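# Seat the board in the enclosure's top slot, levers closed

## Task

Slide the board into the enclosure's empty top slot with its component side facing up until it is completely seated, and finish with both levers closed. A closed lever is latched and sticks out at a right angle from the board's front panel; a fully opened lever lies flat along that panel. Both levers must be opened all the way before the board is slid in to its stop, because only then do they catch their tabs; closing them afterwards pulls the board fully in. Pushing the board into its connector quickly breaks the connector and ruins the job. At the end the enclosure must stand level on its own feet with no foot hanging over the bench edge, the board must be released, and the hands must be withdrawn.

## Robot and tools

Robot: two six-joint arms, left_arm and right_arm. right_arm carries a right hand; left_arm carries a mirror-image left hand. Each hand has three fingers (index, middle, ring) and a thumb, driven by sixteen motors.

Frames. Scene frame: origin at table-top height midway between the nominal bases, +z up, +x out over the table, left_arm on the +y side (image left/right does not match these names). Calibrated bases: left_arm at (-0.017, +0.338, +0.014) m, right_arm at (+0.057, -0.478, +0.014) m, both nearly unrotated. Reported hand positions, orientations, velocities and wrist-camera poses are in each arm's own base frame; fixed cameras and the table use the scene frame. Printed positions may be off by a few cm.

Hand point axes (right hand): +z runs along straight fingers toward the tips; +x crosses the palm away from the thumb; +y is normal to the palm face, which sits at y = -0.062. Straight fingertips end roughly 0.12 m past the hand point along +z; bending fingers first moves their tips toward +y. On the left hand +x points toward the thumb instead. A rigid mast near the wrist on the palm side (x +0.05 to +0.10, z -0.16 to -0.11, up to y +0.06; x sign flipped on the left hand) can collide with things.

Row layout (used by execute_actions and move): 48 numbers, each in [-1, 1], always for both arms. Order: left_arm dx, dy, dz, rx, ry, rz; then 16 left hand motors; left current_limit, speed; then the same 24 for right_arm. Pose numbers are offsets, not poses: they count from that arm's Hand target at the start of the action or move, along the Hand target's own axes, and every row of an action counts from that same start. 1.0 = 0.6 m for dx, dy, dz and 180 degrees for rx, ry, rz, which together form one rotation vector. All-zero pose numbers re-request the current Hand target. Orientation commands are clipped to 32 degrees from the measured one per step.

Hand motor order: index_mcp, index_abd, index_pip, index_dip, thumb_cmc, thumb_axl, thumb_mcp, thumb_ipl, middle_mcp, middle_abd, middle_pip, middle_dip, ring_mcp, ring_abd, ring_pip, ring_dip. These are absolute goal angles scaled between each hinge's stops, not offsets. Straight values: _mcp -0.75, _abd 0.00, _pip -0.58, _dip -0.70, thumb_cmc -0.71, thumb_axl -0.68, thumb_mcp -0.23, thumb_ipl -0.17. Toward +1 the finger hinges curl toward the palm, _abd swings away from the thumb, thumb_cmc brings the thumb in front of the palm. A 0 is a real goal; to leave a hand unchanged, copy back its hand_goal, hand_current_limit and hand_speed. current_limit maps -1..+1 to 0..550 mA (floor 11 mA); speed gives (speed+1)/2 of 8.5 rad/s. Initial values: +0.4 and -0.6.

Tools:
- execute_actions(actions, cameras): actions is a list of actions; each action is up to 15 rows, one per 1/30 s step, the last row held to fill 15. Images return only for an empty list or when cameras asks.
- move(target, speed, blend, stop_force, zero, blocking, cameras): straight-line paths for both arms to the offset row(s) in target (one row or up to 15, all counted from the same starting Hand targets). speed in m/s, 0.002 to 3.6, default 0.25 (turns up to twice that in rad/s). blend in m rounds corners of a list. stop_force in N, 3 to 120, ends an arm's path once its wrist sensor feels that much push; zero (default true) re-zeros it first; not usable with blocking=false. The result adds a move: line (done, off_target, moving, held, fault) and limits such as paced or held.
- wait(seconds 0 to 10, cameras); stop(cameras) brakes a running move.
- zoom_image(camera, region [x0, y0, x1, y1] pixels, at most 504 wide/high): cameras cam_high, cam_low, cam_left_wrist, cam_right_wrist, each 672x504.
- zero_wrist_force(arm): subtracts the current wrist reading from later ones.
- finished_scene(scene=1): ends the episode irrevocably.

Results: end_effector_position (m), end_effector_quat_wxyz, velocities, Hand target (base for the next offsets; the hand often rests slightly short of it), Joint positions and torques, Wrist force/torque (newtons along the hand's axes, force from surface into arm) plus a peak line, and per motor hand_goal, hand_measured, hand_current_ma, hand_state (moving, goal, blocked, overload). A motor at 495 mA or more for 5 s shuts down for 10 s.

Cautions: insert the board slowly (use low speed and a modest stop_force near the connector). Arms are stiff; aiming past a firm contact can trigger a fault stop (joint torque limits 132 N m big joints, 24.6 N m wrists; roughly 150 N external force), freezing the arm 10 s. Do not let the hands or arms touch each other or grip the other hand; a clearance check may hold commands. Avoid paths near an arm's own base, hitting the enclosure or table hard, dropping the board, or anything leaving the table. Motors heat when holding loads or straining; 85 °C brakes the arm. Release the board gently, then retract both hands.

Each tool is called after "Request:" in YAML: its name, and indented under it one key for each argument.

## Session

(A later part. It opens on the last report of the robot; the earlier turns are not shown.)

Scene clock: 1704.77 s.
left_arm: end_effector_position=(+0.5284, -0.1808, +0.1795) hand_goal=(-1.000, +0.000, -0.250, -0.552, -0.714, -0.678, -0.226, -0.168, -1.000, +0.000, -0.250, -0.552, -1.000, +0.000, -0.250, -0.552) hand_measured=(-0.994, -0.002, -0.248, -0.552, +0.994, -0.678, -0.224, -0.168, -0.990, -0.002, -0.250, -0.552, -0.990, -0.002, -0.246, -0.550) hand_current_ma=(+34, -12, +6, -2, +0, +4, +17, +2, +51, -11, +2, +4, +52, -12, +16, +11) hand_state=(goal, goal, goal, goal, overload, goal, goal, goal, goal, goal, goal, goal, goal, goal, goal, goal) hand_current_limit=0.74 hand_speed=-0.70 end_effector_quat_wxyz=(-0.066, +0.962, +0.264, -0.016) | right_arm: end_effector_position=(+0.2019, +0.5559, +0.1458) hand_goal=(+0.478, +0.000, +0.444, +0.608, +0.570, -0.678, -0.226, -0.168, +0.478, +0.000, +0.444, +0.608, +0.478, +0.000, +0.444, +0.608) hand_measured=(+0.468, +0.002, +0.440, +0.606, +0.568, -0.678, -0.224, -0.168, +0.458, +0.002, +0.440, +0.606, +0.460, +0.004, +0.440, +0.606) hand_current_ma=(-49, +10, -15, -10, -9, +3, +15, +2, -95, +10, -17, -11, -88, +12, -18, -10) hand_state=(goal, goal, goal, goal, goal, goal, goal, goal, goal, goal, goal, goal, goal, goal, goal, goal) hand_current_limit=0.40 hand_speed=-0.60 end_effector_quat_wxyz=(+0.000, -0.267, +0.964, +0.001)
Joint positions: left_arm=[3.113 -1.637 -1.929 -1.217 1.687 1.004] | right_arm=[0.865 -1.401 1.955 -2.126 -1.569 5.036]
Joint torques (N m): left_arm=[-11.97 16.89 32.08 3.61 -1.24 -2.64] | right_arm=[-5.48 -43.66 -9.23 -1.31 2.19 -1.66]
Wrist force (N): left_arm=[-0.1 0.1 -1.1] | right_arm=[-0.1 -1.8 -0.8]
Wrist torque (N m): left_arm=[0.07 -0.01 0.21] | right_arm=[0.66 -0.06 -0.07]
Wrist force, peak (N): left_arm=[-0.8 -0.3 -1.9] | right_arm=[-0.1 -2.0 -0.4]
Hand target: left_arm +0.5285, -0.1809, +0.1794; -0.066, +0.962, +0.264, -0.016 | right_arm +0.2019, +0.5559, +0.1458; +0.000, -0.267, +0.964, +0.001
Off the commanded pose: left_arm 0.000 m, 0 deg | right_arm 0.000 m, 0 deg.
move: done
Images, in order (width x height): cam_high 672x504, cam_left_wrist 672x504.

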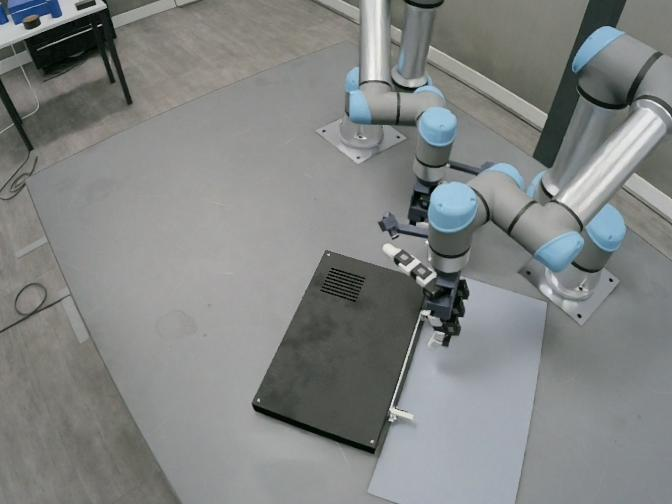

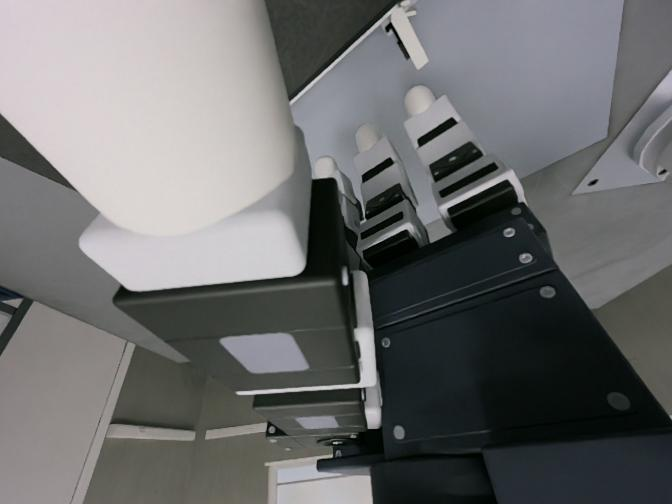

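Request:
move:
  target:
    - [0,-0.03,-0.1,0,0,0,-1,0,-0.25,-0.551,-0.714,-0.678,-0.226,-0.168,-1,0,-0.25,-0.551,-1,0,-0.25,-0.551,0.74,-0.7,0,0,0,0,0,0,0.479,0,0.445,0.609,0.571,-0.678,-0.226,-0.168,0.479,0,0.445,0.609,0.479,0,0.445,0.609,0.4,-0.6]
    - [0.15,-0.28,-0.12,0,0,0,-1,0,-0.25,-0.551,-0.714,-0.678,-0.226,-0.168,-1,0,-0.25,-0.551,-1,0,-0.25,-0.551,0.74,-0.7,0.13,0,-0.03,0,0,0,0.479,0,0.445,0.609,0.571,-0.678,-0.226,-0.168,0.479,0,0.445,0.609,0.479,0,0.445,0.609,0.4,-0.6]
  speed: 0.12
  blend: [0.02,0]
  cameras: ["cam_high","cam_low"]

Request:
zoom_image:
  camera: "cam_high"
  region: [370, 290, 450, 440]

Scene clock: 1725.07 s.
left_arm: end_effector_position=(+0.5258, -0.0004, +0.2737) hand_goal=(-1.000, +0.000, -0.250, -0.552, -0.714, -0.678, -0.226, -0.168, -1.000, +0.000, -0.250, -0.552, -1.000, +0.000, -0.250, -0.552) hand_measured=(-0.994, -0.002, -0.248, -0.552, +0.994, -0.678, -0.224, -0.168, -0.990, -0.002, -0.250, -0.552, -0.990, -0.002, -0.246, -0.550) hand_current_ma=(+34, -12, +6, -2, +0, +4, +17, +2, +50, -11, +2, +4, +51, -12, +16, +11) hand_state=(goal, goal, goal, goal, overload, goal, goal, goal, goal, goal, goal, goal, goal, goal, goal, goal) hand_current_limit=0.74 hand_speed=-0.70 end_effector_quat_wxyz=(-0.066, +0.962, +0.264, -0.016) | right_arm: end_effector_position=(+0.1351, +0.5157, +0.1637) hand_goal=(+0.478, +0.000, +0.444, +0.608, +0.570, -0.678, -0.226, -0.168, +0.478, +0.000, +0.444, +0.608, +0.478, +0.000, +0.444, +0.608) hand_measured=(+0.468, +0.002, +0.440, +0.606, +0.568, -0.678, -0.224, -0.168, +0.458, +0.002, +0.440, +0.606, +0.460, +0.004, +0.440, +0.606) hand_current_ma=(-49, +10, -15, -10, -9, +3, +15, +2, -95, +10, -17, -11, -88, +12, -18, -10) hand_state=(goal, goal, goal, goal, goal, goal, goal, goal, goal, goal, goal, goal, goal, goal, goal, goal) hand_current_limit=0.40 hand_speed=-0.60 end_effector_quat_wxyz=(+0.000, -0.267, +0.964, +0.001)
Joint positions: left_arm=[3.493 -1.513 -1.813 -1.407 1.704 1.386] | right_arm=[0.922 -1.573 2.092 -2.091 -1.57 5.093]
Joint torques (N m): left_arm=[10.87 13.4 34.61 0.68 -1.09 2.08] | right_arm=[8.76 -36.32 -10.19 -1.15 -1.45 2.29]
Wrist force (N): left_arm=[-0.6 0.1 -1.2] | right_arm=[-0.3 -1.6 -0.5]
Wrist torque (N m): left_arm=[0.08 0.08 0.01] | right_arm=[0.71 -0.06 -0.22]
Wrist force, peak (N): left_arm=[-0.7 0.1 -1.9] | right_arm=[-0.5 -2.0 -0.8]
Hand target: left_arm +0.5258, -0.0003, +0.2737; -0.066, +0.962, +0.264, -0.016 | right_arm +0.1350, +0.5157, +0.1637; +0.000, -0.267, +0.964, +0.001
Off the commanded pose: left_arm 0.000 m, 0 deg | right_arm 0.000 m, 0 deg.
move: done
Images, in order (width x height): cam_high 672x504, cam_low 672x504.

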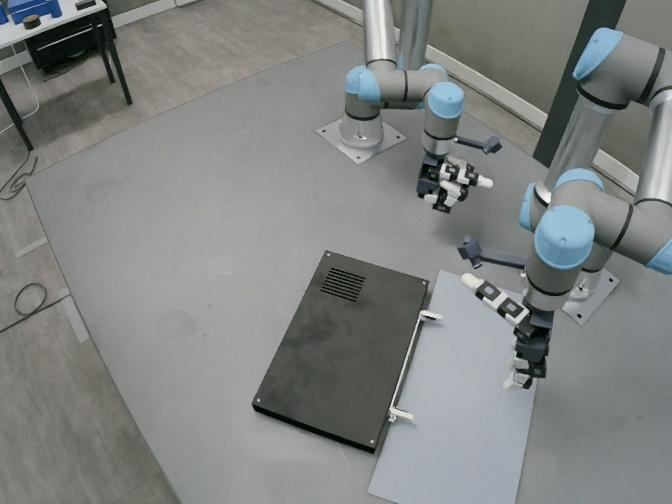

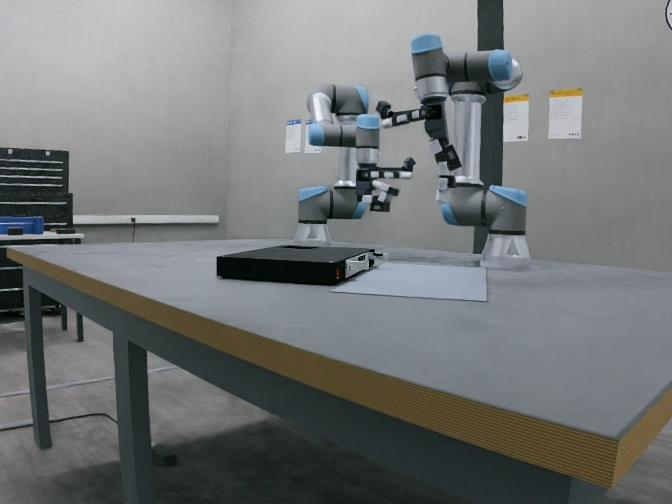

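Scaled by 3.360 from the camera's 672x504 image, which has a finer 960x720 frame.

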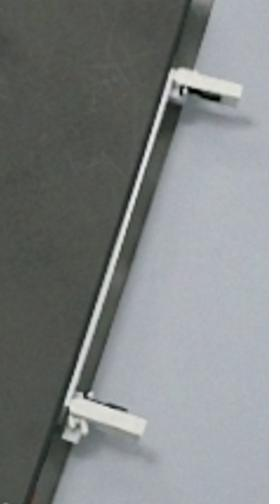

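Request:
zoom_image:
  camera: "cam_high"
  region: [385, 400, 420, 425]

Request:
zoom_image:
  camera: "cam_high"
  region: [415, 305, 450, 330]

Scaled by 14.400 from the camera's 672x504 image, which has a finer 960x720 frame.

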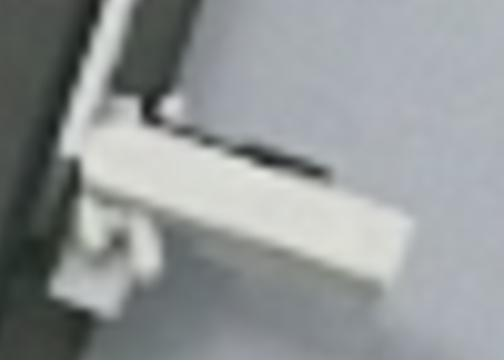

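Scaled by 14.400 from the camera's 672x504 image, which has a finer 960x720 frame.

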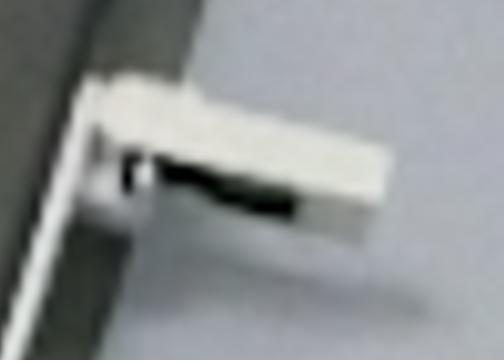

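Request:
finished_scene:

The scene is finished: the task was done.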